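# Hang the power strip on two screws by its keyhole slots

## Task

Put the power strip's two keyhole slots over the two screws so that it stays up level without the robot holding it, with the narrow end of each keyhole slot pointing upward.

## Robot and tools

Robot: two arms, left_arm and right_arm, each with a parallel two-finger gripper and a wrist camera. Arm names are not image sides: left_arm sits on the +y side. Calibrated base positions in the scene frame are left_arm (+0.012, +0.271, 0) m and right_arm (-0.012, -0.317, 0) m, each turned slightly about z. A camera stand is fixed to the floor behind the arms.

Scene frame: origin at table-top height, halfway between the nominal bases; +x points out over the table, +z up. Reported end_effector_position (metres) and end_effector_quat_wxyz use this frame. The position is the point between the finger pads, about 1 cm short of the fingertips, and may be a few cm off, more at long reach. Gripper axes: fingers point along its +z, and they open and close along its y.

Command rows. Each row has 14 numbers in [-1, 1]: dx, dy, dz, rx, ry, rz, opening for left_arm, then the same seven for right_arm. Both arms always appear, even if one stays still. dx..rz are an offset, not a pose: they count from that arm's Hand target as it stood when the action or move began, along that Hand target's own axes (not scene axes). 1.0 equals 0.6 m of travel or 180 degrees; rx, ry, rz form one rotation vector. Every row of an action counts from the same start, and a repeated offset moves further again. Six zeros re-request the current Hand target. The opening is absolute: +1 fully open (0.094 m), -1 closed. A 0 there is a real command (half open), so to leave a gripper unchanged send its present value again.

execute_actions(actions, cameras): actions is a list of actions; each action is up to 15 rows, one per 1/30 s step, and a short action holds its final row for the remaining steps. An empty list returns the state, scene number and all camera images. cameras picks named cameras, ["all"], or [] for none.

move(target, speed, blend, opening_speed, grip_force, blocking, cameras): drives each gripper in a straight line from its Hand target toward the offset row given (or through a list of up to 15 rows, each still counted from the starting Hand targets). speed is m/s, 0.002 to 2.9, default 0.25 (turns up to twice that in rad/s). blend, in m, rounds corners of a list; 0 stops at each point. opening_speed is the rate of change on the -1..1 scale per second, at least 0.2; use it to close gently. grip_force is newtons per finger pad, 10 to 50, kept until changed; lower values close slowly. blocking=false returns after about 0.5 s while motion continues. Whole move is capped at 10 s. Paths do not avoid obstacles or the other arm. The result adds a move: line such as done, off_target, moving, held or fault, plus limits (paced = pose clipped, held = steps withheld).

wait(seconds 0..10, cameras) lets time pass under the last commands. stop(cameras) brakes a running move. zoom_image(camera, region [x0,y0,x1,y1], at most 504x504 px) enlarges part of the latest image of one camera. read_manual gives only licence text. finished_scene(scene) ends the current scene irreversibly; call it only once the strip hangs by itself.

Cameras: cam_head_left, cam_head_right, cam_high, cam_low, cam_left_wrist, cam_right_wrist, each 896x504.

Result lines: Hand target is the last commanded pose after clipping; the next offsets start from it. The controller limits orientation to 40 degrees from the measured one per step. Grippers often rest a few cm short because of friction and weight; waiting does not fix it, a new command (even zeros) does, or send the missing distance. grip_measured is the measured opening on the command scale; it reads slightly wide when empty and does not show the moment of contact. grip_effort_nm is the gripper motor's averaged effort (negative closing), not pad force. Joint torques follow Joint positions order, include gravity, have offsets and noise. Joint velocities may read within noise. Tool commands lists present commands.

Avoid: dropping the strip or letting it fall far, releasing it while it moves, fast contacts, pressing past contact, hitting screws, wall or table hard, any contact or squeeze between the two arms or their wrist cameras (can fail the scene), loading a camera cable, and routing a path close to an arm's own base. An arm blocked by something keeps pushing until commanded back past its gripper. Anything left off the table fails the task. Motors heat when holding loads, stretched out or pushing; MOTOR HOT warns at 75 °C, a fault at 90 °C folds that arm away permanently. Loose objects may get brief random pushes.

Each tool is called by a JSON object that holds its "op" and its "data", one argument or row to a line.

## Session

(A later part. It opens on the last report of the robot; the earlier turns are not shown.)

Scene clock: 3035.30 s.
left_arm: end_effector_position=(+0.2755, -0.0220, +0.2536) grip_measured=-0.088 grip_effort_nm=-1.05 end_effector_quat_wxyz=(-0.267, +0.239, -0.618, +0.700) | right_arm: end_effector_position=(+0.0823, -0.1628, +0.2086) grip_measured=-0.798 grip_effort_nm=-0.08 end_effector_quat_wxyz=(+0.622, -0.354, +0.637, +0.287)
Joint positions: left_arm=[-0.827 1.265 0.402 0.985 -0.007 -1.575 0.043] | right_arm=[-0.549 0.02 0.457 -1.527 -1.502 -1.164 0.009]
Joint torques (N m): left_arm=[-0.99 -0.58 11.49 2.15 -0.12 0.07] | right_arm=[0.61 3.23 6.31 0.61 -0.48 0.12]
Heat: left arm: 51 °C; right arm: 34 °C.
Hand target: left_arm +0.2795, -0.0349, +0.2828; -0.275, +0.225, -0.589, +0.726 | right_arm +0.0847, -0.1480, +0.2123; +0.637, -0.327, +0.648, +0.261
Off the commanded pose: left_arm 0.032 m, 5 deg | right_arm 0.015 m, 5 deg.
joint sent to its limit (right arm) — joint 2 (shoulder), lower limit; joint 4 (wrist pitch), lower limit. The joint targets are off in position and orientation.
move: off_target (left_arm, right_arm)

{"op": "move", "data": {
  "target": [0,0,-0.008,-0.012,0,0,-0.16,0,0,0,0,0,0,-0.8],
  "speed": 0.05
}}

{"op": "move", "data": {
  "target": [0,0,-0.003,-0.006,0,0,-0.16,0,0,0,0,0,0,-0.8],
  "speed": 0.05
}}

{"op": "move", "data": {
  "target": [0,0,-0.003,-0.004,0,0,-0.16,0,0,0,0,0,0,-0.8],
  "speed": 0.05
}}

Scene clock: 3041.33 s.
left_arm: end_effector_position=(+0.2753, -0.0217, +0.2533) grip_measured=-0.088 grip_effort_nm=-1.05 end_effector_quat_wxyz=(-0.267, +0.240, -0.619, +0.698) | right_arm: end_effector_position=(+0.0823, -0.1628, +0.2086) grip_measured=-0.798 grip_effort_nm=-0.09 end_effector_quat_wxyz=(+0.622, -0.354, +0.637, +0.287)
Joint positions: left_arm=[-0.827 1.26 0.402 0.977 -0.007 -1.575 0.043] | right_arm=[-0.549 0.02 0.457 -1.527 -1.502 -1.164 0.009]
Joint torques (N m): left_arm=[-1.09 -3.89 11.82 1.26 -0.12 0.05] | right_arm=[0.7 3.29 6.19 0.63 -0.48 0.14]
Heat: left arm: 52 °C; right arm: 34 °C.
Hand target: left_arm +0.2763, -0.0314, +0.2818; -0.271, +0.230, -0.603, +0.715 | right_arm +0.0847, -0.1480, +0.2123; +0.637, -0.327, +0.648, +0.261
Off the commanded pose: left_arm 0.030 m, 3 deg | right_arm 0.015 m, 5 deg.
joint sent to its limit (right arm) — joint 2 (shoulder), lower limit; joint 4 (wrist pitch), lower limit. The joint targets are off in position and orientation.
move: off_target (left_arm, right_arm)

Scene clock: 3042.43 s.
left_arm: end_effector_position=(+0.2751, -0.0215, +0.2532) grip_measured=-0.088 grip_effort_nm=-1.05 end_effector_quat_wxyz=(-0.265, +0.242, -0.625, +0.694) | right_arm: end_effector_position=(+0.0823, -0.1628, +0.2086) grip_measured=-0.798 grip_effort_nm=-0.08 end_effector_quat_wxyz=(+0.622, -0.354, +0.637, +0.287)
Joint positions: left_arm=[-0.827 1.243 0.409 0.937 -0.007 -1.575 0.043] | right_arm=[-0.549 0.02 0.457 -1.527 -1.502 -1.164 0.009]
Joint torques (N m): left_arm=[-1.14 -4.42 11.63 1.21 -0.13 0.06] | right_arm=[0.59 3.17 6.24 0.6 -0.49 0.15]
Heat: left arm: 52 °C; right arm: 34 °C.
Hand target: left_arm +0.2752, -0.0301, +0.2815; -0.269, +0.232, -0.609, +0.709 | right_arm +0.0847, -0.1480, +0.2123; +0.637, -0.327, +0.648, +0.261
Off the commanded pose: left_arm 0.030 m, 3 deg | right_arm 0.015 m, 5 deg.
joint sent to its limit (right arm) — joint 2 (shoulder), lower limit; joint 4 (wrist pitch), lower limit. The joint targets are off in position and orientation.
move: off_target (left_arm, right_arm)

Scene clock: 3043.50 s.
left_arm: end_effector_position=(+0.2751, -0.0216, +0.2536) grip_measured=-0.088 grip_effort_nm=-1.05 end_effector_quat_wxyz=(+0.263, -0.244, +0.629, -0.690) | right_arm: end_effector_position=(+0.0823, -0.1628, +0.2086) grip_measured=-0.798 grip_effort_nm=-0.09 end_effector_quat_wxyz=(+0.622, -0.354, +0.637, +0.287)
Joint positions: left_arm=[-0.827 1.23 0.419 0.901 -0.007 -1.575 0.043] | right_arm=[-0.549 0.02 0.457 -1.527 -1.502 -1.164 0.009]
Joint torques (N m): left_arm=[-1.07 -4.71 11.23 1.22 -0.12 0.03] | right_arm=[0.54 3.21 6.26 0.59 -0.47 0.12]
Heat: left arm: 52 °C; right arm: 34 °C.
Hand target: left_arm +0.2740, -0.0287, +0.2813; +0.267, -0.234, +0.614, -0.705 | right_arm +0.0847, -0.1480, +0.2123; +0.637, -0.327, +0.648, +0.261
Off the commanded pose: left_arm 0.029 m, 3 deg | right_arm 0.015 m, 5 deg.
joint sent to its limit (right arm) — joint 2 (shoulder), lower limit; joint 4 (wrist pitch), lower limit. The joint targets are off in position and orientation.
move: off_target (left_arm, right_arm)

{"op": "move", "data": {
  "target": [0,0.006,-0.001,-0.002,0,0,-0.16,0,0,0,0,0,0,-0.8],
  "speed": 0.05,
  "cameras": ["cam_right_wrist"]
}}

{"op": "zoom_image", "data": {
  "camera": "cam_right_wrist",
  "region": [480, 0, 660, 160]
}}

Scene clock: 3047.83 s.
left_arm: end_effector_position=(+0.2751, -0.0216, +0.2536) grip_measured=-0.088 grip_effort_nm=-1.05 end_effector_quat_wxyz=(+0.263, -0.244, +0.629, -0.690) | right_arm: end_effector_position=(+0.0823, -0.1628, +0.2086) grip_measured=-0.798 grip_effort_nm=-0.08 end_effector_quat_wxyz=(+0.622, -0.354, +0.637, +0.287)
Joint positions: left_arm=[-0.827 1.23 0.419 0.901 -0.007 -1.575 0.043] | right_arm=[-0.549 0.02 0.457 -1.527 -1.502 -1.164 0.009]
Joint torques (N m): left_arm=[-1.07 -4.33 10.78 1.3 -0.13 0.03] | right_arm=[0.59 3.26 6.43 0.61 -0.49 0.14]
Heat: left arm: 52 °C; right arm: 34 °C.
Hand target: left_arm +0.2739, -0.0287, +0.2776; +0.266, -0.235, +0.616, -0.703 | right_arm +0.0847, -0.1480, +0.2123; +0.637, -0.327, +0.648, +0.261
Off the commanded pose: left_arm 0.025 m, 2 deg | right_arm 0.015 m, 5 deg.
joint sent to its limit (right arm) — joint 2 (shoulder), lower limit; joint 4 (wrist pitch), lower limit. The joint targets are off in position and orientation.
move: off_target (left_arm, right_arm)
Images, in order (width x height): cam_right_wrist 896x504.

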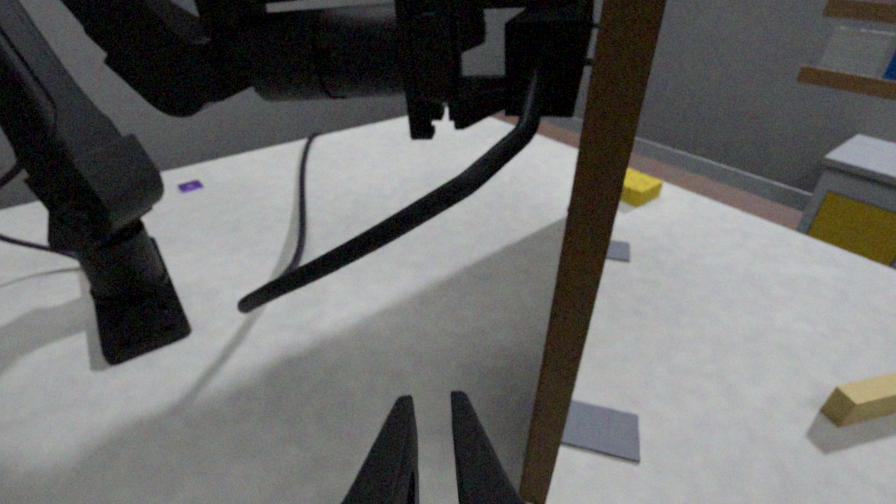

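Scaled by 2.800.

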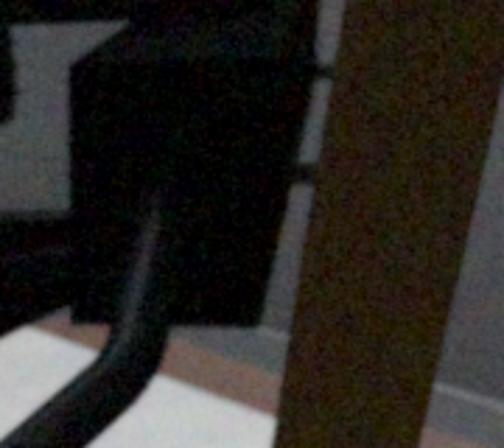

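{"op": "move", "data": {
  "target": [
    [-0.021,0.003,0,0,0,0,-0.16,0,0,0,0,0,0,-0.8],
    [0.005,0.006,0,0,0,0,-0.16,0,0,0,0,0,0,-0.8],
    [-0.021,0.009,0,0,0,0,-0.16,0,0,0,0,0,0,-0.8],
    [0.005,0.012,0,0,0,0,-0.16,0,0,0,0,0,0,-0.8],
    [-0.008,0.012,0,0,0,0,-0.16,0,0,0,0,0,0,-0.8]
  ],
  "speed": 0.04,
  "blend": [0.002,0.002,0.002,0.002,0],
  "cameras": ["cam_right_wrist"]
}}

{"op": "zoom_image", "data": {
  "camera": "cam_right_wrist",
  "region": [480, 0, 660, 160]
}}

Scene clock: 3062.10 s.
left_arm: end_effector_position=(+0.2760, -0.0212, +0.2523) grip_measured=-0.088 grip_effort_nm=-1.05 end_effector_quat_wxyz=(+0.265, -0.244, +0.631, -0.687) | right_arm: end_effector_position=(+0.0823, -0.1628, +0.2086) grip_measured=-0.798 grip_effort_nm=-0.09 end_effector_quat_wxyz=(+0.622, -0.354, +0.637, +0.287)
Joint positions: left_arm=[-0.825 1.231 0.419 0.898 -0.009 -1.571 0.043] | right_arm=[-0.549 0.02 0.457 -1.527 -1.502 -1.164 0.009]
Joint velocities: left_arm=[within noise] | right_arm=[0.002 -0.012 -0.002 0.037 -0.154 0.022 0]
Joint torques (N m): left_arm=[0.5 -2.4 9.48 1.75 0.13 -0.04] | right_arm=[0.66 3.23 6.27 0.64 -0.49 0.1]
Heat: left arm: 51 °C; right arm: 34 °C.
Hand target: left_arm +0.2781, -0.0262, +0.2704; +0.266, -0.235, +0.616, -0.703 | right_arm +0.0847, -0.1480, +0.2123; +0.637, -0.327, +0.648, +0.261
Off the commanded pose: left_arm 0.019 m, 3 deg | right_arm 0.015 m, 5 deg.
joint sent to its limit (right arm) — joint 2 (shoulder), lower limit; joint 4 (wrist pitch), lower limit. The joint targets are off in position and orientation.
move: off_target (left_arm, right_arm)
Images, in order (width x height): cam_right_wrist 896x504.

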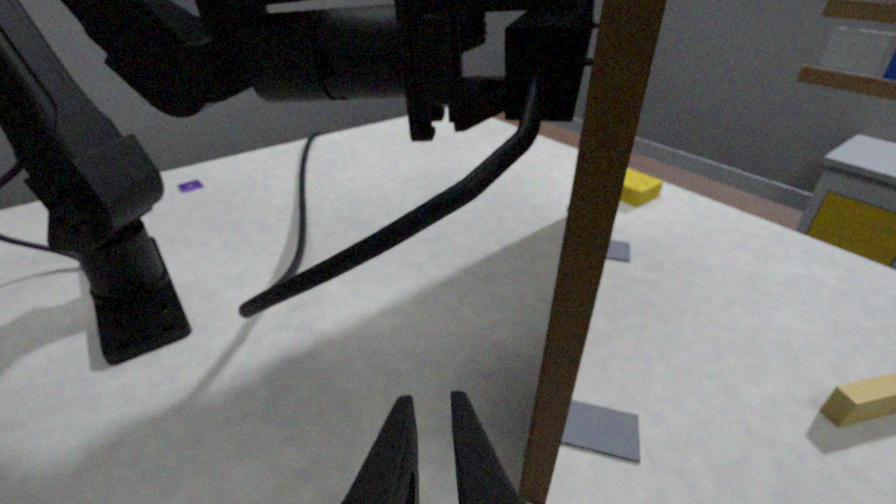

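Scaled by 2.800.

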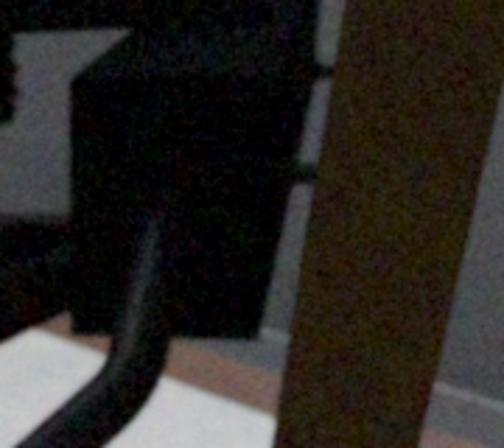

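{"op": "move", "data": {
  "target": [
    [-0.02,0.004,-0.001,0,0,0,-0.16,0,0,0,0,0,0,-0.8],
    [0.02,0.008,-0.001,0,0,0,-0.16,0,0,0,0,0,0,-0.8],
    [-0.02,0.012,-0.001,0,0,0,-0.16,0,0,0,0,0,0,-0.8],
    [0.02,0.016,-0.001,0,0,0,-0.16,0,0,0,0,0,0,-0.8],
    [0,0.016,0,0,0,0,-0.16,0,0,0,0,0,0,-0.8]
  ],
  "speed": 0.04,
  "blend": [0.002,0.002,0.002,0.002,0],
  "cameras": ["cam_right_wrist"]
}}

{"op": "zoom_image", "data": {
  "camera": "cam_right_wrist",
  "region": [480, 0, 660, 160]
}}

Scene clock: 3071.60 s.
left_arm: end_effector_position=(+0.2752, -0.0230, +0.2517) grip_measured=-0.088 grip_effort_nm=-1.05 end_effector_quat_wxyz=(-0.268, +0.244, -0.625, +0.691) | right_arm: end_effector_position=(+0.0823, -0.1628, +0.2086) grip_measured=-0.798 grip_effort_nm=-0.08 end_effector_quat_wxyz=(+0.622, -0.354, +0.637, +0.287)
Joint positions: left_arm=[-0.837 1.251 0.411 0.94 -0.026 -1.569 0.043] | right_arm=[-0.549 0.02 0.457 -1.527 -1.502 -1.164 0.009]
Joint torques (N m): left_arm=[0.64 -1.31 8.23 1.91 0.32 -0.04] | right_arm=[0.55 3.15 6.32 0.63 -0.49 0.11]
Heat: left arm: 51 °C; right arm: 34 °C.
Hand target: left_arm +0.2789, -0.0271, +0.2609; -0.266, +0.235, -0.616, +0.703 | right_arm +0.0847, -0.1480, +0.2123; +0.637, -0.327, +0.648, +0.261
Off the commanded pose: left_arm 0.011 m, 2 deg | right_arm 0.015 m, 5 deg.
joint sent to its limit (right arm) — joint 2 (shoulder), lower limit; joint 4 (wrist pitch), lower limit. The joint targets are off in position and orientation.
move: off_target (left_arm, right_arm)
Images, in order (width x height): cam_right_wrist 896x504.

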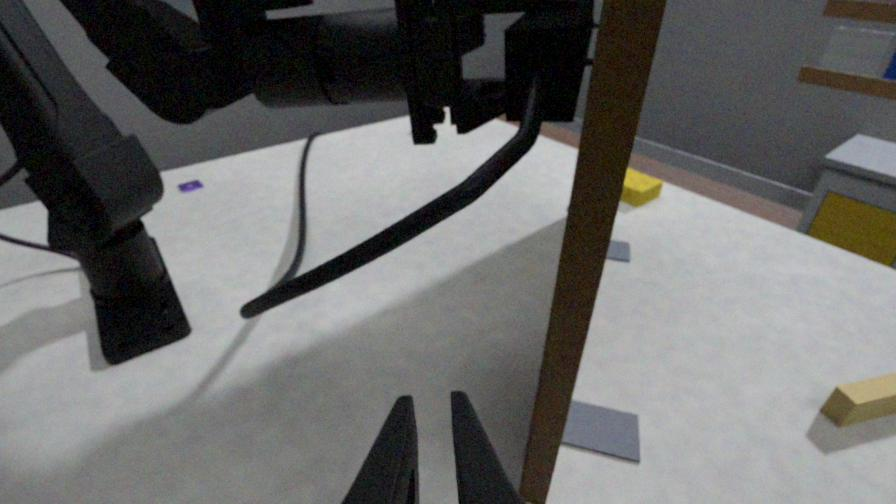

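Scaled by 2.800.

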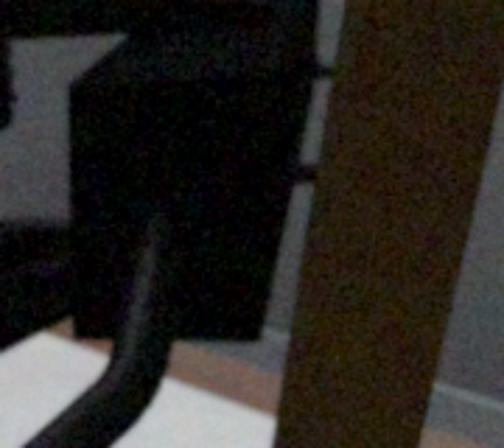

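{"op": "move", "data": {
  "target": [
    [-0.02,0.004,-0.001,-0.005,0,0,-0.16,0,0,0,0,0,0,-0.8],
    [0.015,0.008,-0.002,-0.005,0,0,-0.16,0,0,0,0,0,0,-0.8],
    [-0.02,0.012,-0.002,-0.01,0,0,-0.16,0,0,0,0,0,0,-0.8],
    [0.015,0.016,-0.003,-0.01,0,0,-0.16,0,0,0,0,0,0,-0.8],
    [-0.005,0.016,-0.003,-0.01,0,0,-0.16,0,0,0,0,0,0,-0.8]
  ],
  "speed": 0.04,
  "blend": [0.002,0.002,0.002,0.002,0],
  "cameras": ["cam_right_wrist"]
}}

{"op": "zoom_image", "data": {
  "camera": "cam_right_wrist",
  "region": [480, 0, 660, 160]
}}

Scene clock: 3080.93 s.
left_arm: end_effector_position=(+0.2757, -0.0228, +0.2514) grip_measured=-0.088 grip_effort_nm=-1.05 end_effector_quat_wxyz=(-0.265, +0.239, -0.627, +0.692) | right_arm: end_effector_position=(+0.0823, -0.1628, +0.2086) grip_measured=-0.798 grip_effort_nm=-0.09 end_effector_quat_wxyz=(+0.622, -0.354, +0.637, +0.287)
Joint positions: left_arm=[-0.825 1.253 0.411 0.941 -0.002 -1.57 0.043] | right_arm=[-0.549 0.02 0.457 -1.527 -1.502 -1.164 0.009]
Joint torques (N m): left_arm=[0.76 -1.43 7.51 1.7 0.22 -0.07] | right_arm=[0.55 3.19 6.27 0.63 -0.53 0.12]
Heat: left arm: 50 °C; right arm: 34 °C.
Hand target: left_arm +0.2808, -0.0247, +0.2512; -0.263, +0.239, -0.627, +0.693 | right_arm +0.0847, -0.1480, +0.2123; +0.637, -0.327, +0.648, +0.261
Off the commanded pose: left_arm 0.006 m, 0 deg | right_arm 0.015 m, 5 deg.
joint sent to its limit (right arm) — joint 2 (shoulder), lower limit; joint 4 (wrist pitch), lower limit. The joint targets are off in position and orientation.
move: off_target (right_arm)
Images, in order (width x height): cam_right_wrist 896x504.

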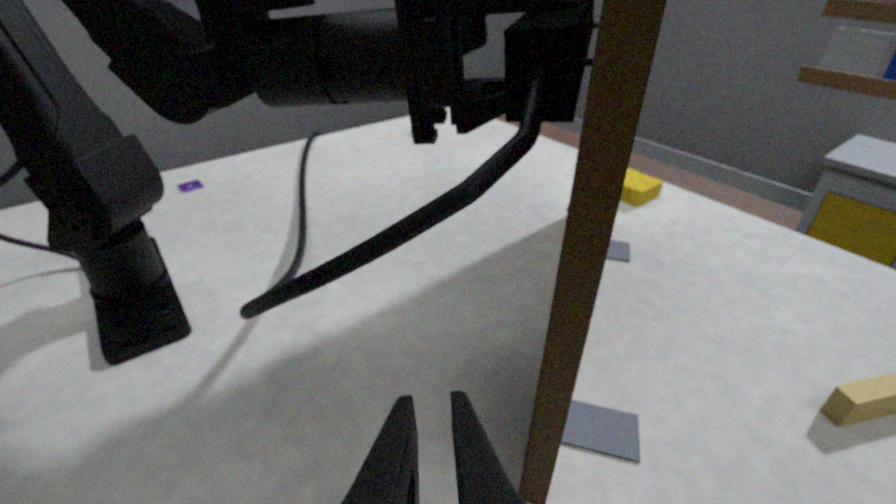

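Scaled by 2.800.

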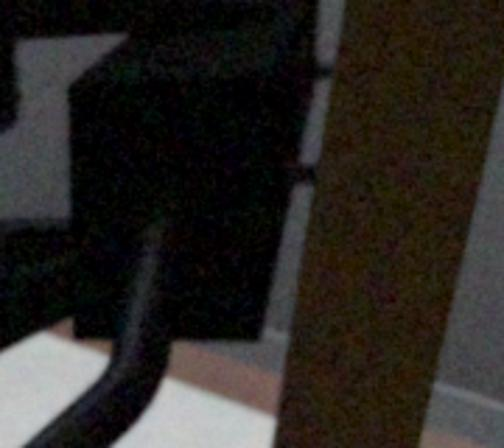

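{"op": "move", "data": {
  "target": [
    [0.0,-0.01,0.008,0,0,0,-0.16,0,0,0,0,0,0,-0.8],
    [-0.012,-0.02,0.012,0,0,0,-0.16,0,0,0,0,0,0,-0.8],
    [0.012,-0.03,0.012,0,0,0,-0.16,0,0,0,0,0,0,-0.8],
    [0,-0.03,0.012,0,0,0,-0.16,0,0,0,0,0,0,-0.8]
  ],
  "speed": 0.04,
  "blend": [0.002,0.002,0.002,0],
  "cameras": ["cam_right_wrist"]
}}

{"op": "zoom_image", "data": {
  "camera": "cam_right_wrist",
  "region": [480, 0, 660, 160]
}}

Scene clock: 3096.17 s.
left_arm: end_effector_position=(+0.2768, -0.0218, +0.2509) grip_measured=-0.088 grip_effort_nm=-1.05 end_effector_quat_wxyz=(+0.263, -0.239, +0.631, -0.689) | right_arm: end_effector_position=(+0.0823, -0.1628, +0.2086) grip_measured=-0.798 grip_effort_nm=-0.09 end_effector_quat_wxyz=(+0.622, -0.354, +0.637, +0.287)
Joint positions: left_arm=[-0.816 1.245 0.415 0.919 0.01 -1.57 0.043] | right_arm=[-0.549 0.02 0.457 -1.527 -1.502 -1.164 0.009]
Joint torques (N m): left_arm=[0.55 -3.23 12.31 0.95 0.07 -0.05] | right_arm=[0.51 3.25 6.3 0.62 -0.49 0.11]
Heat: left arm: 50 °C; right arm: 34 °C.
Hand target: left_arm +0.2844, -0.0287, +0.2698; +0.263, -0.239, +0.627, -0.693 | right_arm +0.0847, -0.1480, +0.2123; +0.637, -0.327, +0.648, +0.261
Off the commanded pose: left_arm 0.022 m, 1 deg | right_arm 0.015 m, 5 deg.
joint sent to its limit (right arm) — joint 2 (shoulder), lower limit; joint 4 (wrist pitch), lower limit. The joint targets are off in position and orientation.
move: off_target (left_arm, right_arm)
Images, in order (width x height): cam_right_wrist 896x504.

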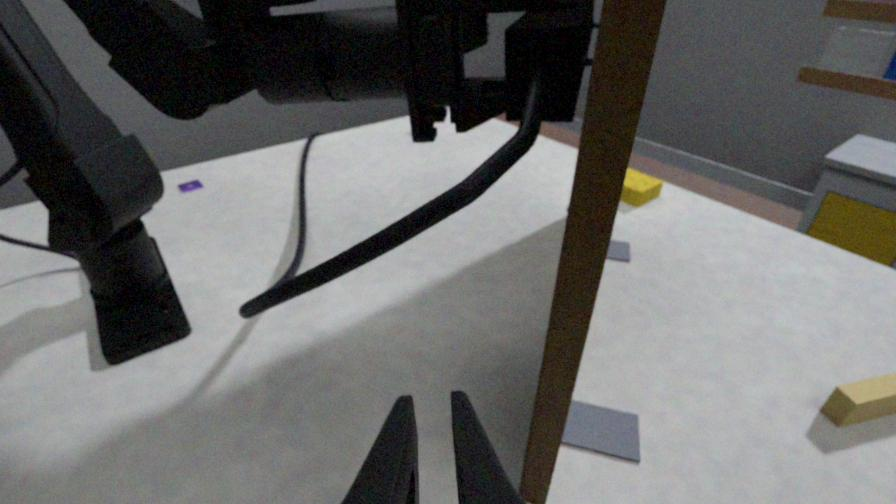

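Scaled by 2.800.

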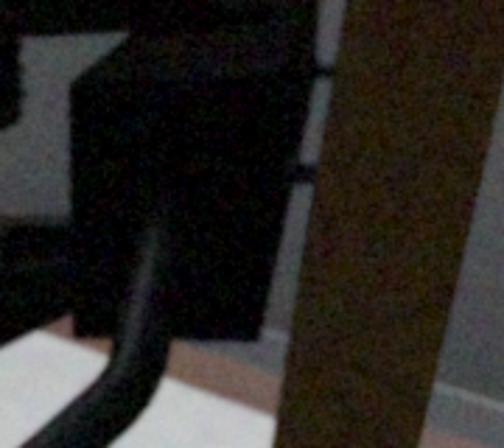

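{"op": "move", "data": {
  "target": [
    [0.005,-0.015,0,0,0,0,-0.16,0,0,0,0,0,0,-0.8],
    [0.005,-0.03,0.0,0,0,0,-0.16,0,0,0,0,0,0,-0.8]
  ],
  "speed": 0.04
}}

{"op": "move", "data": {
  "target": [
    [0.002,-0.01,0.001,0,0,0,-0.16,0,0,0,0,0,0,-0.8]
  ],
  "speed": 0.04
}}

{"op": "move", "data": {
  "target": [
    [0.002,-0.01,0.001,0,0,0,-0.16,0,0,0,0,0,0,-0.8]
  ],
  "speed": 0.04
}}

Scene clock: 3102.90 s.
left_arm: end_effector_position=(+0.2769, -0.0219, +0.2524) grip_measured=-0.088 grip_effort_nm=-1.05 end_effector_quat_wxyz=(+0.258, -0.245, +0.650, -0.672) | right_arm: end_effector_position=(+0.0823, -0.1628, +0.2086) grip_measured=-0.798 grip_effort_nm=-0.08 end_effector_quat_wxyz=(+0.622, -0.354, +0.637, +0.287)
Joint positions: left_arm=[-0.816 1.194 0.455 0.775 0.01 -1.565 0.043] | right_arm=[-0.549 0.02 0.457 -1.527 -1.502 -1.164 0.009]
Joint torques (N m): left_arm=[-0.35 -3.73 13.01 1.34 -0.1 -0.1] | right_arm=[0.53 3.19 6.26 0.64 -0.46 0.12]
Heat: left arm: 51 °C; right arm: 34 °C.
Hand target: left_arm +0.2810, -0.0293, +0.2877; +0.263, -0.239, +0.627, -0.693 | right_arm +0.0847, -0.1480, +0.2123; +0.637, -0.327, +0.648, +0.261
Off the commanded pose: left_arm 0.036 m, 4 deg | right_arm 0.015 m, 5 deg.
joint sent to its limit (right arm) — joint 2 (shoulder), lower limit; joint 4 (wrist pitch), lower limit. The joint targets are off in position and orientation.
move: off_target (left_arm, right_arm)

Scene clock: 3104.00 s.
left_arm: end_effector_position=(+0.2770, -0.0220, +0.2536) grip_measured=-0.088 grip_effort_nm=-1.05 end_effector_quat_wxyz=(+0.257, -0.246, +0.655, -0.666) | right_arm: end_effector_position=(+0.0823, -0.1628, +0.2086) grip_measured=-0.798 grip_effort_nm=-0.08 end_effector_quat_wxyz=(+0.622, -0.354, +0.637, +0.287)
Joint positions: left_arm=[-0.816 1.181 0.471 0.73 0.01 -1.563 0.043] | right_arm=[-0.549 0.02 0.457 -1.527 -1.502 -1.164 0.009]
Joint torques (N m): left_arm=[-0.8 -3.82 13.31 1.48 -0.13 -0.13] | right_arm=[0.62 3.21 6.2 0.61 -0.48 0.12]
Heat: left arm: 51 °C; right arm: 34 °C.
Hand target: left_arm +0.2802, -0.0301, +0.2937; +0.263, -0.239, +0.627, -0.693 | right_arm +0.0847, -0.1480, +0.2123; +0.637, -0.327, +0.648, +0.261
Off the commanded pose: left_arm 0.041 m, 5 deg | right_arm 0.015 m, 5 deg.
joint sent to its limit (right arm) — joint 2 (shoulder), lower limit; joint 4 (wrist pitch), lower limit. The joint targets are off in position and orientation.
move: off_target (left_arm, right_arm)

Scene clock: 3105.00 s.
left_arm: end_effector_position=(+0.2768, -0.0221, +0.2540) grip_measured=-0.088 grip_effort_nm=-1.05 end_effector_quat_wxyz=(+0.255, -0.248, +0.661, -0.661) | right_arm: end_effector_position=(+0.0823, -0.1628, +0.2086) grip_measured=-0.798 grip_effort_nm=-0.08 end_effector_quat_wxyz=(+0.622, -0.354, +0.637, +0.287)
Joint positions: left_arm=[-0.817 1.168 0.485 0.687 0.007 -1.561 0.043] | right_arm=[-0.549 0.02 0.457 -1.527 -1.502 -1.164 0.009]
Joint torques (N m): left_arm=[-0.87 -3.86 13.68 1.61 -0.15 -0.16] | right_arm=[0.55 3.26 6.37 0.63 -0.46 0.11]
Heat: left arm: 51 °C; right arm: 34 °C.
Hand target: left_arm +0.2792, -0.0309, +0.2998; +0.263, -0.239, +0.627, -0.693 | right_arm +0.0847, -0.1480, +0.2123; +0.637, -0.327, +0.648, +0.261
Off the commanded pose: left_arm 0.047 m, 6 deg | right_arm 0.015 m, 5 deg.
joint sent to its limit (right arm) — joint 2 (shoulder), lower limit; joint 4 (wrist pitch), lower limit. The joint targets are off in position and orientation.
move: off_target (left_arm, right_arm)

{"op": "move", "data": {
  "target": [
    [0,-0.002,-0.02,0,0,0,-0.16,0,0,0,0,0,0,-0.8],
    [0,-0.002,-0.03,0.006,0.004,-0.006,-0.16,0,0,0,0,0,0,-0.8]
  ],
  "speed": 0.05,
  "cameras": ["cam_right_wrist"]
}}

{"op": "zoom_image", "data": {
  "camera": "cam_right_wrist",
  "region": [480, 0, 660, 160]
}}

Scene clock: 3137.87 s.
left_arm: end_effector_position=(+0.2734, -0.0181, +0.2640) grip_measured=-0.088 grip_effort_nm=-1.05 end_effector_quat_wxyz=(+0.253, -0.250, +0.653, -0.668) | right_arm: end_effector_position=(+0.0823, -0.1628, +0.2086) grip_measured=-0.798 grip_effort_nm=-0.09 end_effector_quat_wxyz=(+0.622, -0.354, +0.637, +0.287)
Joint positions: left_arm=[-0.817 1.128 0.488 0.662 0.007 -1.574 0.043] | right_arm=[-0.549 0.02 0.457 -1.527 -1.502 -1.164 0.009]
Joint torques (N m): left_arm=[-0.14 -5.64 8.9 1.97 0.1 -0.21] | right_arm=[0.62 3.26 6.34 0.63 -0.47 0.15]
Heat: left arm: 51 °C; right arm: 34 °C.
Hand target: left_arm +0.2673, -0.0174, +0.2992; +0.255, -0.238, +0.620, -0.703 | right_arm +0.0847, -0.1480, +0.2123; +0.637, -0.327, +0.648, +0.261
Off the commanded pose: left_arm 0.036 m, 6 deg | right_arm 0.015 m, 5 deg.
joint sent to its limit (right arm) — joint 2 (shoulder), lower limit; joint 4 (wrist pitch), lower limit. The joint targets are off in position and orientation.
move: off_target (left_arm, right_arm)
Images, in order (width x height): cam_right_wrist 896x504.

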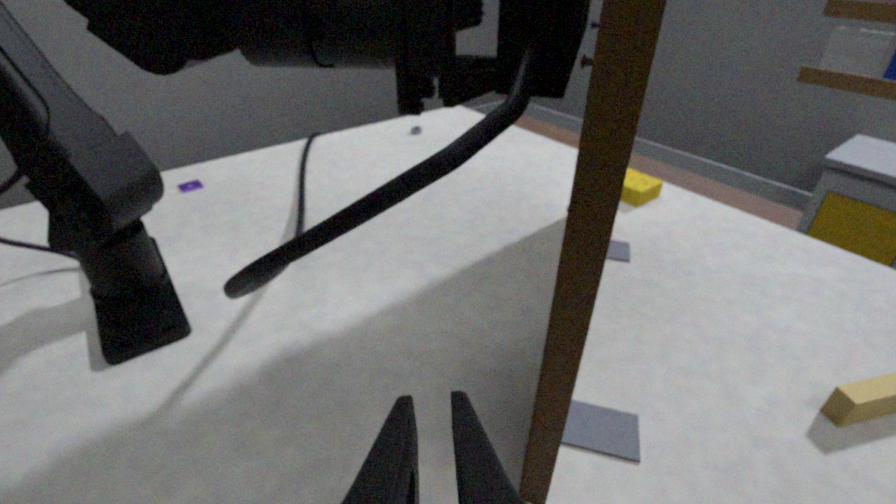

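Scaled by 2.800.

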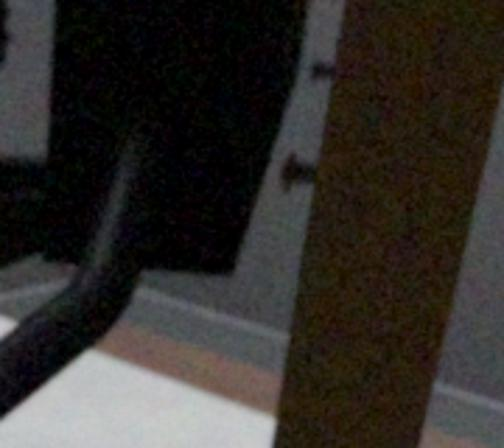

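{"op": "move", "data": {
  "target": [
    [0,0.03,0.0,0,0.0,-0.002,-0.16,0,0,0,0,0,0,-0.8]
  ],
  "speed": 0.05
}}

{"op": "move", "data": {
  "target": [
    [0,0.008,0.0,0,0.0,0,-0.16,0,0,0,0,0,0,-0.8]
  ],
  "speed": 0.05
}}

Scene clock: 3143.23 s.
left_arm: end_effector_position=(+0.2718, -0.0163, +0.2480) grip_measured=-0.088 grip_effort_nm=-1.05 end_effector_quat_wxyz=(+0.247, -0.257, +0.663, -0.658) | right_arm: end_effector_position=(+0.0823, -0.1628, +0.2086) grip_measured=-0.798 grip_effort_nm=-0.09 end_effector_quat_wxyz=(+0.622, -0.354, +0.637, +0.287)
Joint positions: left_arm=[-0.817 1.135 0.455 0.668 0.007 -1.581 0.043] | right_arm=[-0.549 0.02 0.457 -1.527 -1.502 -1.164 0.009]
Joint torques (N m): left_arm=[-0.24 -2.97 7.32 2.86 0.09 -0.21] | right_arm=[0.62 3.17 6.27 0.59 -0.48 0.12]
Heat: left arm: 51 °C; right arm: 34 °C.
Hand target: left_arm +0.2684, -0.0193, +0.2813; +0.252, -0.240, +0.619, -0.704 | right_arm +0.0847, -0.1480, +0.2123; +0.637, -0.327, +0.648, +0.261
Off the commanded pose: left_arm 0.034 m, 8 deg | right_arm 0.015 m, 5 deg.
joint sent to its limit (right arm) — joint 2 (shoulder), lower limit; joint 4 (wrist pitch), lower limit. The joint targets are off in position and orientation.
move: off_target (left_arm, right_arm)

Scene clock: 3144.37 s.
left_arm: end_effector_position=(+0.2721, -0.0167, +0.2439) grip_measured=-0.088 grip_effort_nm=-1.05 end_effector_quat_wxyz=(+0.247, -0.257, +0.662, -0.659) | right_arm: end_effector_position=(+0.0823, -0.1628, +0.2086) grip_measured=-0.798 grip_effort_nm=-0.08 end_effector_quat_wxyz=(+0.622, -0.354, +0.637, +0.287)
Joint positions: left_arm=[-0.817 1.148 0.443 0.696 0.007 -1.582 0.043] | right_arm=[-0.549 0.02 0.457 -1.527 -1.502 -1.164 0.009]
Joint torques (N m): left_arm=[-0.25 -2.99 7.13 2.84 0.08 -0.2] | right_arm=[0.53 3.17 6.2 0.61 -0.47 0.11]
Heat: left arm: 51 °C; right arm: 34 °C.
Hand target: left_arm +0.2687, -0.0198, +0.2765; +0.252, -0.240, +0.619, -0.704 | right_arm +0.0847, -0.1480, +0.2123; +0.637, -0.327, +0.648, +0.261
Off the commanded pose: left_arm 0.033 m, 7 deg | right_arm 0.015 m, 5 deg.
joint sent to its limit (right arm) — joint 2 (shoulder), lower limit; joint 4 (wrist pitch), lower limit. The joint targets are off in position and orientation.
move: off_target (left_arm, right_arm)

{"op": "move", "data": {
  "target": [
    [0,-0.014,0.016,0,0,0.0025,-0.16,0,0,0,0,0,0,-0.8]
  ],
  "speed": 0.05,
  "cameras": ["cam_right_wrist"]
}}

{"op": "zoom_image", "data": {
  "camera": "cam_right_wrist",
  "region": [480, 0, 660, 160]
}}

Scene clock: 3152.87 s.
left_arm: end_effector_position=(+0.2733, -0.0180, +0.2383) grip_measured=-0.088 grip_effort_nm=-1.05 end_effector_quat_wxyz=(+0.245, -0.259, +0.667, -0.654) | right_arm: end_effector_position=(+0.0823, -0.1628, +0.2086) grip_measured=-0.798 grip_effort_nm=-0.08 end_effector_quat_wxyz=(+0.622, -0.354, +0.637, +0.287)
Joint positions: left_arm=[-0.817 1.164 0.443 0.696 0.007 -1.582 0.043] | right_arm=[-0.549 0.02 0.457 -1.527 -1.502 -1.164 0.009]
Joint torques (N m): left_arm=[-0.29 -3.12 10.85 2.56 0.09 -0.08] | right_arm=[0.64 3.28 6.22 0.61 -0.49 0.11]
Heat: left arm: 51 °C; right arm: 34 °C.
Hand target: left_arm +0.2744, -0.0261, +0.2860; +0.255, -0.238, +0.620, -0.703 | right_arm +0.0847, -0.1480, +0.2123; +0.637, -0.327, +0.648, +0.261
Off the commanded pose: left_arm 0.048 m, 8 deg | right_arm 0.015 m, 5 deg.
joint sent to its limit (right arm) — joint 2 (shoulder), lower limit; joint 4 (wrist pitch), lower limit. The joint targets are off in position and orientation.
move: off_target (left_arm, right_arm)
Images, in order (width x height): cam_right_wrist 896x504.

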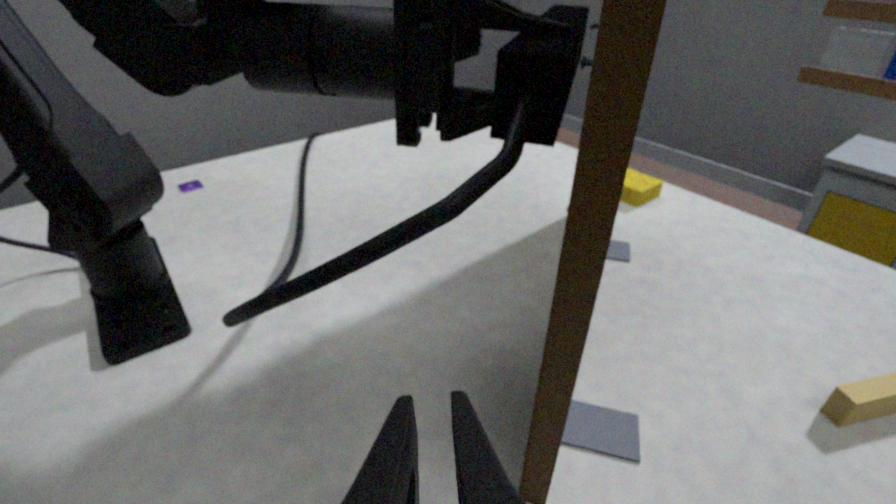

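Scaled by 2.800.

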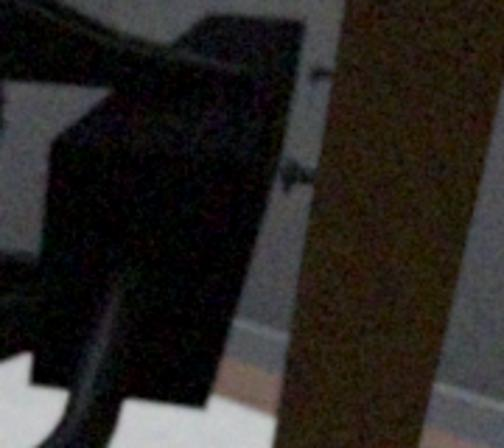

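{"op": "move", "data": {
  "target": [
    [0,-0.018,0.004,0.006,0,0.00,-0.16,0,0,0,0,0,0,-0.8]
  ],
  "speed": 0.05,
  "cameras": ["cam_right_wrist"]
}}

{"op": "zoom_image", "data": {
  "camera": "cam_right_wrist",
  "region": [480, 0, 660, 160]
}}

Scene clock: 3156.73 s.
left_arm: end_effector_position=(+0.2744, -0.0193, +0.2448) grip_measured=-0.088 grip_effort_nm=-1.05 end_effector_quat_wxyz=(+0.247, -0.257, +0.663, -0.658) | right_arm: end_effector_position=(+0.0823, -0.1628, +0.2086) grip_measured=-0.798 grip_effort_nm=-0.08 end_effector_quat_wxyz=(+0.622, -0.354, +0.637, +0.287)
Joint positions: left_arm=[-0.817 1.164 0.457 0.696 0.007 -1.582 0.043] | right_arm=[-0.549 0.02 0.457 -1.527 -1.502 -1.164 0.009]
Joint torques (N m): left_arm=[-0.21 -3.67 11.63 2.47 0.08 -0.11] | right_arm=[0.51 3.21 6.22 0.59 -0.48 0.14]
Heat: left arm: 51 °C; right arm: 34 °C.
Hand target: left_arm +0.2753, -0.0268, +0.2970; +0.257, -0.235, +0.613, -0.709 | right_arm +0.0847, -0.1480, +0.2123; +0.637, -0.327, +0.648, +0.261
Off the commanded pose: left_arm 0.053 m, 9 deg | right_arm 0.015 m, 5 deg.
joint sent to its limit (right arm) — joint 2 (shoulder), lower limit; joint 4 (wrist pitch), lower limit. The joint targets are off in position and orientation.
move: off_target (left_arm, right_arm)
Images, in order (width x height): cam_right_wrist 896x504.

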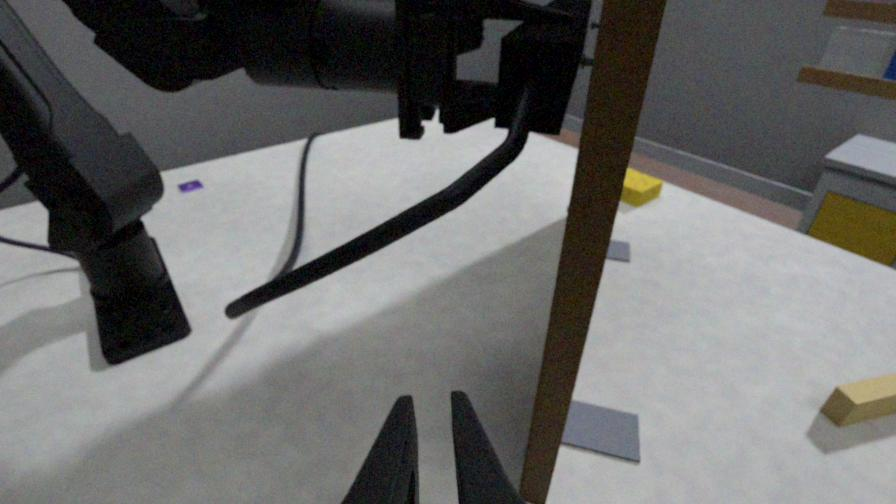

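Scaled by 2.800.

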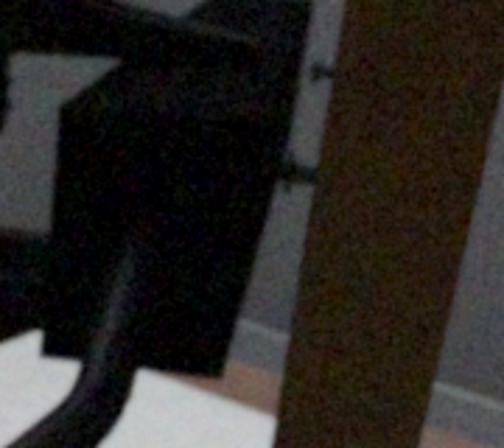

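{"op": "move", "data": {
  "target": [
    [0,-0.01,0.008,0.012,0,0.00,-0.16,0,0,0,0,0,0,-0.8]
  ],
  "speed": 0.05,
  "cameras": ["cam_right_wrist"]
}}

{"op": "zoom_image", "data": {
  "camera": "cam_right_wrist",
  "region": [480, 0, 660, 160]
}}

Scene clock: 3164.67 s.
left_arm: end_effector_position=(+0.2756, -0.0206, +0.2447) grip_measured=-0.088 grip_effort_nm=-1.05 end_effector_quat_wxyz=(+0.248, -0.256, +0.661, -0.660) | right_arm: end_effector_position=(+0.0823, -0.1628, +0.2086) grip_measured=-0.798 grip_effort_nm=-0.08 end_effector_quat_wxyz=(+0.622, -0.354, +0.637, +0.287)
Joint positions: left_arm=[-0.817 1.177 0.457 0.716 0.007 -1.582 0.043] | right_arm=[-0.549 0.02 0.457 -1.527 -1.502 -1.164 0.009]
Joint torques (N m): left_arm=[-0.16 -3.12 11.6 2.86 0.07 -0.11] | right_arm=[0.65 3.26 6.27 0.63 -0.47 0.11]
Heat: left arm: 51 °C; right arm: 34 °C.
Hand target: left_arm +0.2780, -0.0297, +0.3036; +0.262, -0.230, +0.600, -0.720 | right_arm +0.0847, -0.1480, +0.2123; +0.637, -0.327, +0.648, +0.261
Off the commanded pose: left_arm 0.060 m, 10 deg | right_arm 0.015 m, 5 deg.
joint sent to its limit (right arm) — joint 2 (shoulder), lower limit; joint 4 (wrist pitch), lower limit. The joint targets are off in position and orientation.
move: off_target (left_arm, right_arm)
Images, in order (width x height): cam_right_wrist 896x504.

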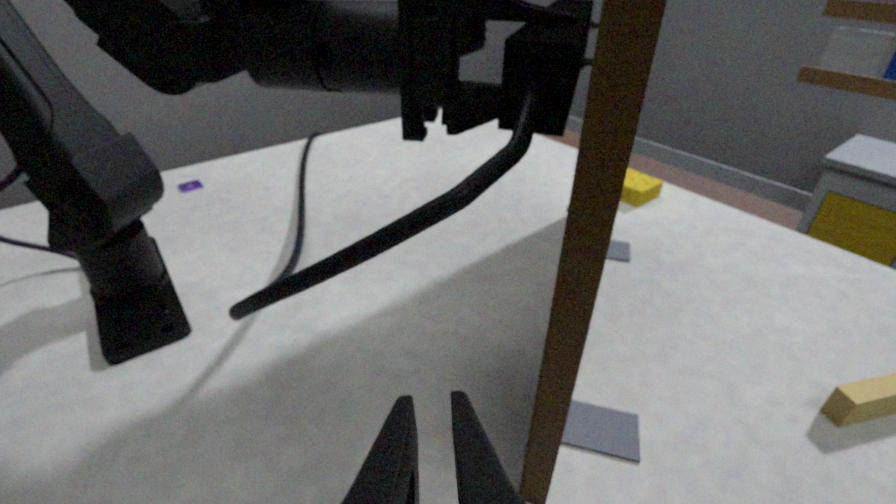

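Scaled by 2.800.

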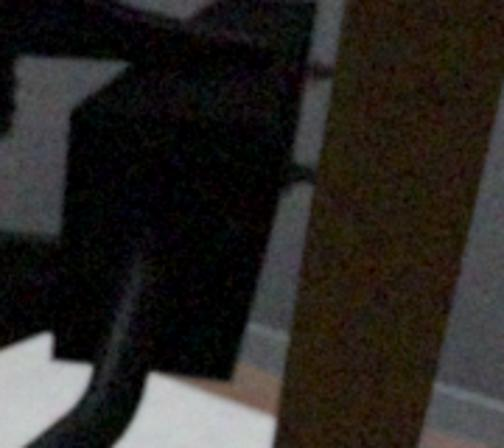

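{"op": "move", "data": {
  "target": [
    [0,-0.01,-0.001,0.0,0,0.00,-0.16,0,0,0,0,0,0,-0.8]
  ],
  "speed": 0.05
}}

{"op": "move", "data": {
  "target": [
    [0,-0.01,-0.001,0.0,0,0.00,-0.16,0,0,0,0,0,0,-0.8]
  ],
  "speed": 0.05
}}

{"op": "move", "data": {
  "target": [
    [0,-0.01,-0.001,0.0,0,0.00,-0.16,0,0,0,0,0,0,-0.8]
  ],
  "speed": 0.05,
  "cameras": ["cam_right_wrist"]
}}

{"op": "zoom_image", "data": {
  "camera": "cam_right_wrist",
  "region": [480, 0, 660, 160]
}}

Scene clock: 3171.17 s.
left_arm: end_effector_position=(+0.2765, -0.0215, +0.2498) grip_measured=-0.088 grip_effort_nm=-1.05 end_effector_quat_wxyz=(+0.249, -0.255, +0.657, -0.664) | right_arm: end_effector_position=(+0.0823, -0.1628, +0.2086) grip_measured=-0.798 grip_effort_nm=-0.09 end_effector_quat_wxyz=(+0.622, -0.354, +0.637, +0.287)
Joint positions: left_arm=[-0.817 1.177 0.468 0.716 0.007 -1.582 0.043] | right_arm=[-0.549 0.02 0.457 -1.527 -1.502 -1.164 0.009]
Joint torques (N m): left_arm=[-0.23 -4.19 11.99 2.56 0.11 -0.11] | right_arm=[0.54 3.23 6.27 0.61 -0.48 0.11]
Heat: left arm: 51 °C; right arm: 34 °C.
Hand target: left_arm +0.2770, -0.0284, +0.3094; +0.262, -0.230, +0.600, -0.720 | right_arm +0.0847, -0.1480, +0.2123; +0.637, -0.327, +0.648, +0.261
Off the commanded pose: left_arm 0.060 m, 10 deg | right_arm 0.015 m, 5 deg.
joint sent to its limit (right arm) — joint 2 (shoulder), lower limit; joint 4 (wrist pitch), lower limit. The joint targets are off in position and orientation.
move: off_target (left_arm, right_arm)

Scene clock: 3172.17 s.
left_arm: end_effector_position=(+0.2766, -0.0216, +0.2505) grip_measured=-0.088 grip_effort_nm=-1.05 end_effector_quat_wxyz=(+0.249, -0.255, +0.657, -0.665) | right_arm: end_effector_position=(+0.0823, -0.1628, +0.2086) grip_measured=-0.798 grip_effort_nm=-0.08 end_effector_quat_wxyz=(+0.622, -0.354, +0.637, +0.287)
Joint positions: left_arm=[-0.817 1.177 0.469 0.716 0.007 -1.582 0.043] | right_arm=[-0.549 0.02 0.457 -1.527 -1.502 -1.164 0.009]
Joint torques (N m): left_arm=[-0.09 -5.75 12.93 2.23 0.08 -0.11] | right_arm=[0.62 3.25 6.27 0.62 -0.49 0.13]
Heat: left arm: 51 °C; right arm: 34 °C.
Hand target: left_arm +0.2760, -0.0271, +0.3152; +0.262, -0.230, +0.600, -0.720 | right_arm +0.0847, -0.1480, +0.2123; +0.637, -0.327, +0.648, +0.261
Off the commanded pose: left_arm 0.065 m, 10 deg | right_arm 0.015 m, 5 deg.
joint sent to its limit (right arm) — joint 2 (shoulder), lower limit; joint 4 (wrist pitch), lower limit. The joint targets are off in position and orientation.
move: off_target (left_arm, right_arm)

Scene clock: 3173.17 s.
left_arm: end_effector_position=(+0.2763, -0.0213, +0.2623) grip_measured=-0.088 grip_effort_nm=-1.05 end_effector_quat_wxyz=(+0.253, -0.251, +0.648, -0.674) | right_arm: end_effector_position=(+0.0823, -0.1628, +0.2086) grip_measured=-0.798 grip_effort_nm=-0.09 end_effector_quat_wxyz=(+0.622, -0.354, +0.637, +0.287)
Joint positions: left_arm=[-0.817 1.164 0.483 0.716 0.007 -1.582 0.043] | right_arm=[-0.549 0.02 0.457 -1.527 -1.502 -1.164 0.009]
Joint torques (N m): left_arm=[-0.08 -5.65 13.23 1.88 0.1 -0.12] | right_arm=[0.58 3.36 6.31 0.62 -0.47 0.12]
Heat: left arm: 51 °C; right arm: 34 °C.
Hand target: left_arm +0.2750, -0.0258, +0.3210; +0.262, -0.230, +0.600, -0.720 | right_arm +0.0847, -0.1480, +0.2123; +0.637, -0.327, +0.648, +0.261
Off the commanded pose: left_arm 0.059 m, 8 deg | right_arm 0.015 m, 5 deg.
joint sent to its limit (right arm) — joint 2 (shoulder), lower limit; joint 4 (wrist pitch), lower limit. The joint targets are off in position and orientation.
move: off_target (left_arm, right_arm)
Images, in order (width x height): cam_right_wrist 896x504.

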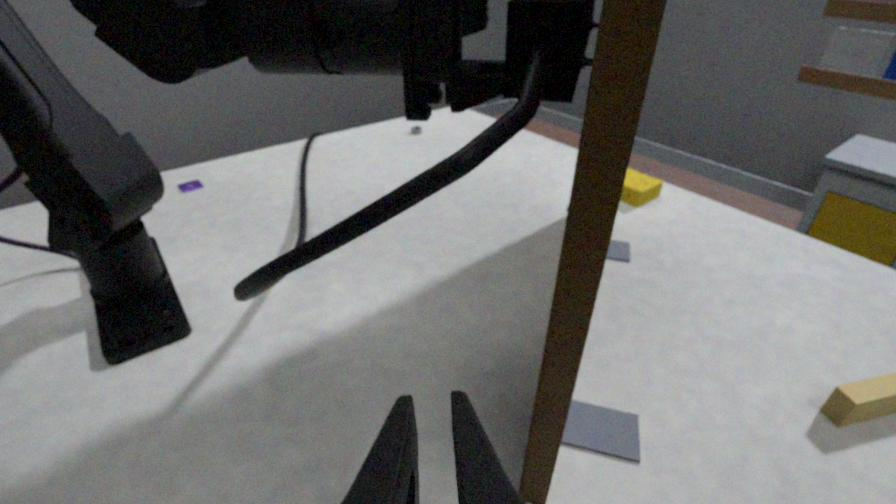

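Scaled by 2.800.

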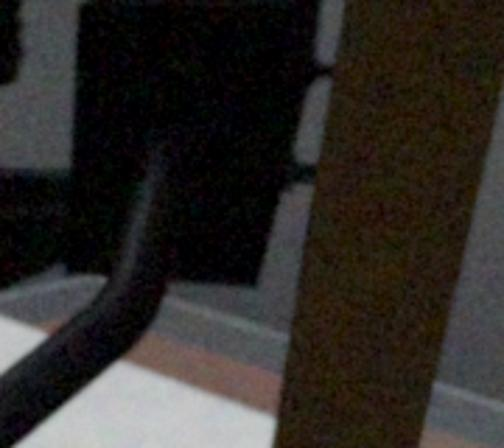

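{"op": "move", "data": {
  "target": [
    [0,0.02,-0.004,-0.004,0,0.002,-0.16,0,0,0,0,0,0,-0.8]
  ],
  "speed": 0.05
}}

{"op": "move", "data": {
  "target": [
    [0,0.01,-0.001,-0.004,0,0.00,-0.16,0,0,0,0,0,0,-0.8]
  ],
  "speed": 0.05
}}

{"op": "move", "data": {
  "target": [
    [0,0.01,-0.001,-0.002,0,0.00,-0.16,0,0,0,0,0,0,-0.8]
  ],
  "speed": 0.05
}}

{"op": "move", "data": {
  "target": [
    [0,0.006,-0.001,0,0,0.00,-0.16,0,0,0,0,0,0,-0.8]
  ],
  "speed": 0.05
}}

Scene clock: 3181.13 s.
left_arm: end_effector_position=(+0.2760, -0.0210, +0.2653) grip_measured=-0.088 grip_effort_nm=-1.05 end_effector_quat_wxyz=(+0.254, -0.250, +0.645, -0.676) | right_arm: end_effector_position=(+0.0823, -0.1628, +0.2086) grip_measured=-0.798 grip_effort_nm=-0.08 end_effector_quat_wxyz=(+0.622, -0.354, +0.637, +0.287)
Joint positions: left_arm=[-0.817 1.159 0.486 0.715 0.007 -1.582 0.043] | right_arm=[-0.549 0.02 0.457 -1.527 -1.502 -1.164 0.009]
Joint torques (N m): left_arm=[-0.2 -3.64 10.88 2.21 0.07 -0.05] | right_arm=[0.75 3.19 6.31 0.61 -0.48 0.13]
Heat: left arm: 53 °C; right arm: 34 °C.
Hand target: left_arm +0.2747, -0.0257, +0.3088; +0.262, -0.230, +0.605, -0.716 | right_arm +0.0847, -0.1480, +0.2123; +0.637, -0.327, +0.648, +0.261
Off the commanded pose: left_arm 0.044 m, 7 deg | right_arm 0.015 m, 5 deg.
joint sent to its limit (right arm) — joint 2 (shoulder), lower limit; joint 4 (wrist pitch), lower limit. The joint targets are off in position and orientation.
move: off_target (left_arm, right_arm)

Scene clock: 3182.13 s.
left_arm: end_effector_position=(+0.2760, -0.0210, +0.2653) grip_measured=-0.088 grip_effort_nm=-1.05 end_effector_quat_wxyz=(+0.254, -0.250, +0.645, -0.676) | right_arm: end_effector_position=(+0.0823, -0.1628, +0.2086) grip_measured=-0.798 grip_effort_nm=-0.08 end_effector_quat_wxyz=(+0.622, -0.354, +0.637, +0.287)
Joint positions: left_arm=[-0.817 1.159 0.486 0.715 0.007 -1.582 0.043] | right_arm=[-0.549 0.02 0.457 -1.527 -1.502 -1.164 0.009]
Joint torques (N m): left_arm=[-0.28 -3.17 10.25 2.25 0.09 -0.03] | right_arm=[0.62 3.23 6.43 0.6 -0.49 0.09]
Heat: left arm: 53 °C; right arm: 34 °C.
Hand target: left_arm +0.2749, -0.0261, +0.3027; +0.261, -0.232, +0.610, -0.712 | right_arm +0.0847, -0.1480, +0.2123; +0.637, -0.327, +0.648, +0.261
Off the commanded pose: left_arm 0.038 m, 6 deg | right_arm 0.015 m, 5 deg.
joint sent to its limit (right arm) — joint 2 (shoulder), lower limit; joint 4 (wrist pitch), lower limit. The joint targets are off in position and orientation.
move: off_target (left_arm, right_arm)

Scene clock: 3183.13 s.
left_arm: end_effector_position=(+0.2760, -0.0210, +0.2653) grip_measured=-0.088 grip_effort_nm=-1.05 end_effector_quat_wxyz=(+0.254, -0.250, +0.645, -0.676) | right_arm: end_effector_position=(+0.0823, -0.1628, +0.2086) grip_measured=-0.798 grip_effort_nm=-0.09 end_effector_quat_wxyz=(+0.622, -0.354, +0.637, +0.287)
Joint positions: left_arm=[-0.817 1.159 0.486 0.715 0.007 -1.582 0.043] | right_arm=[-0.549 0.02 0.457 -1.527 -1.502 -1.164 0.009]
Joint torques (N m): left_arm=[-0.25 -2.44 9.21 2.41 0.06 -0.03] | right_arm=[0.57 3.18 6.22 0.62 -0.49 0.13]
Heat: left arm: 53 °C; right arm: 34 °C.
Hand target: left_arm +0.2750, -0.0263, +0.2967; +0.260, -0.233, +0.612, -0.710 | right_arm +0.0847, -0.1480, +0.2123; +0.637, -0.327, +0.648, +0.261
Off the commanded pose: left_arm 0.032 m, 6 deg | right_arm 0.015 m, 5 deg.
joint sent to its limit (right arm) — joint 2 (shoulder), lower limit; joint 4 (wrist pitch), lower limit. The joint targets are off in position and orientation.
move: off_target (left_arm, right_arm)

Scene clock: 3184.13 s.
left_arm: end_effector_position=(+0.2763, -0.0213, +0.2651) grip_measured=-0.088 grip_effort_nm=-1.05 end_effector_quat_wxyz=(+0.254, -0.250, +0.645, -0.676) | right_arm: end_effector_position=(+0.0823, -0.1628, +0.2086) grip_measured=-0.798 grip_effort_nm=-0.08 end_effector_quat_wxyz=(+0.622, -0.354, +0.637, +0.287)
Joint positions: left_arm=[-0.817 1.162 0.486 0.719 0.007 -1.582 0.043] | right_arm=[-0.549 0.02 0.457 -1.527 -1.502 -1.164 0.009]
Joint torques (N m): left_arm=[-0.25 -2.18 8.42 2.56 0.07 -0.02] | right_arm=[0.61 3.22 6.27 0.62 -0.49 0.12]
Heat: left arm: 53 °C; right arm: 34 °C.
Hand target: left_arm +0.2749, -0.0263, +0.2931; +0.260, -0.233, +0.612, -0.710 | right_arm +0.0847, -0.1480, +0.2123; +0.637, -0.327, +0.648, +0.261
Off the commanded pose: left_arm 0.028 m, 6 deg | right_arm 0.015 m, 5 deg.
joint sent to its limit (right arm) — joint 2 (shoulder), lower limit; joint 4 (wrist pitch), lower limit. The joint targets are off in position and orientation.
move: off_target (left_arm, right_arm)


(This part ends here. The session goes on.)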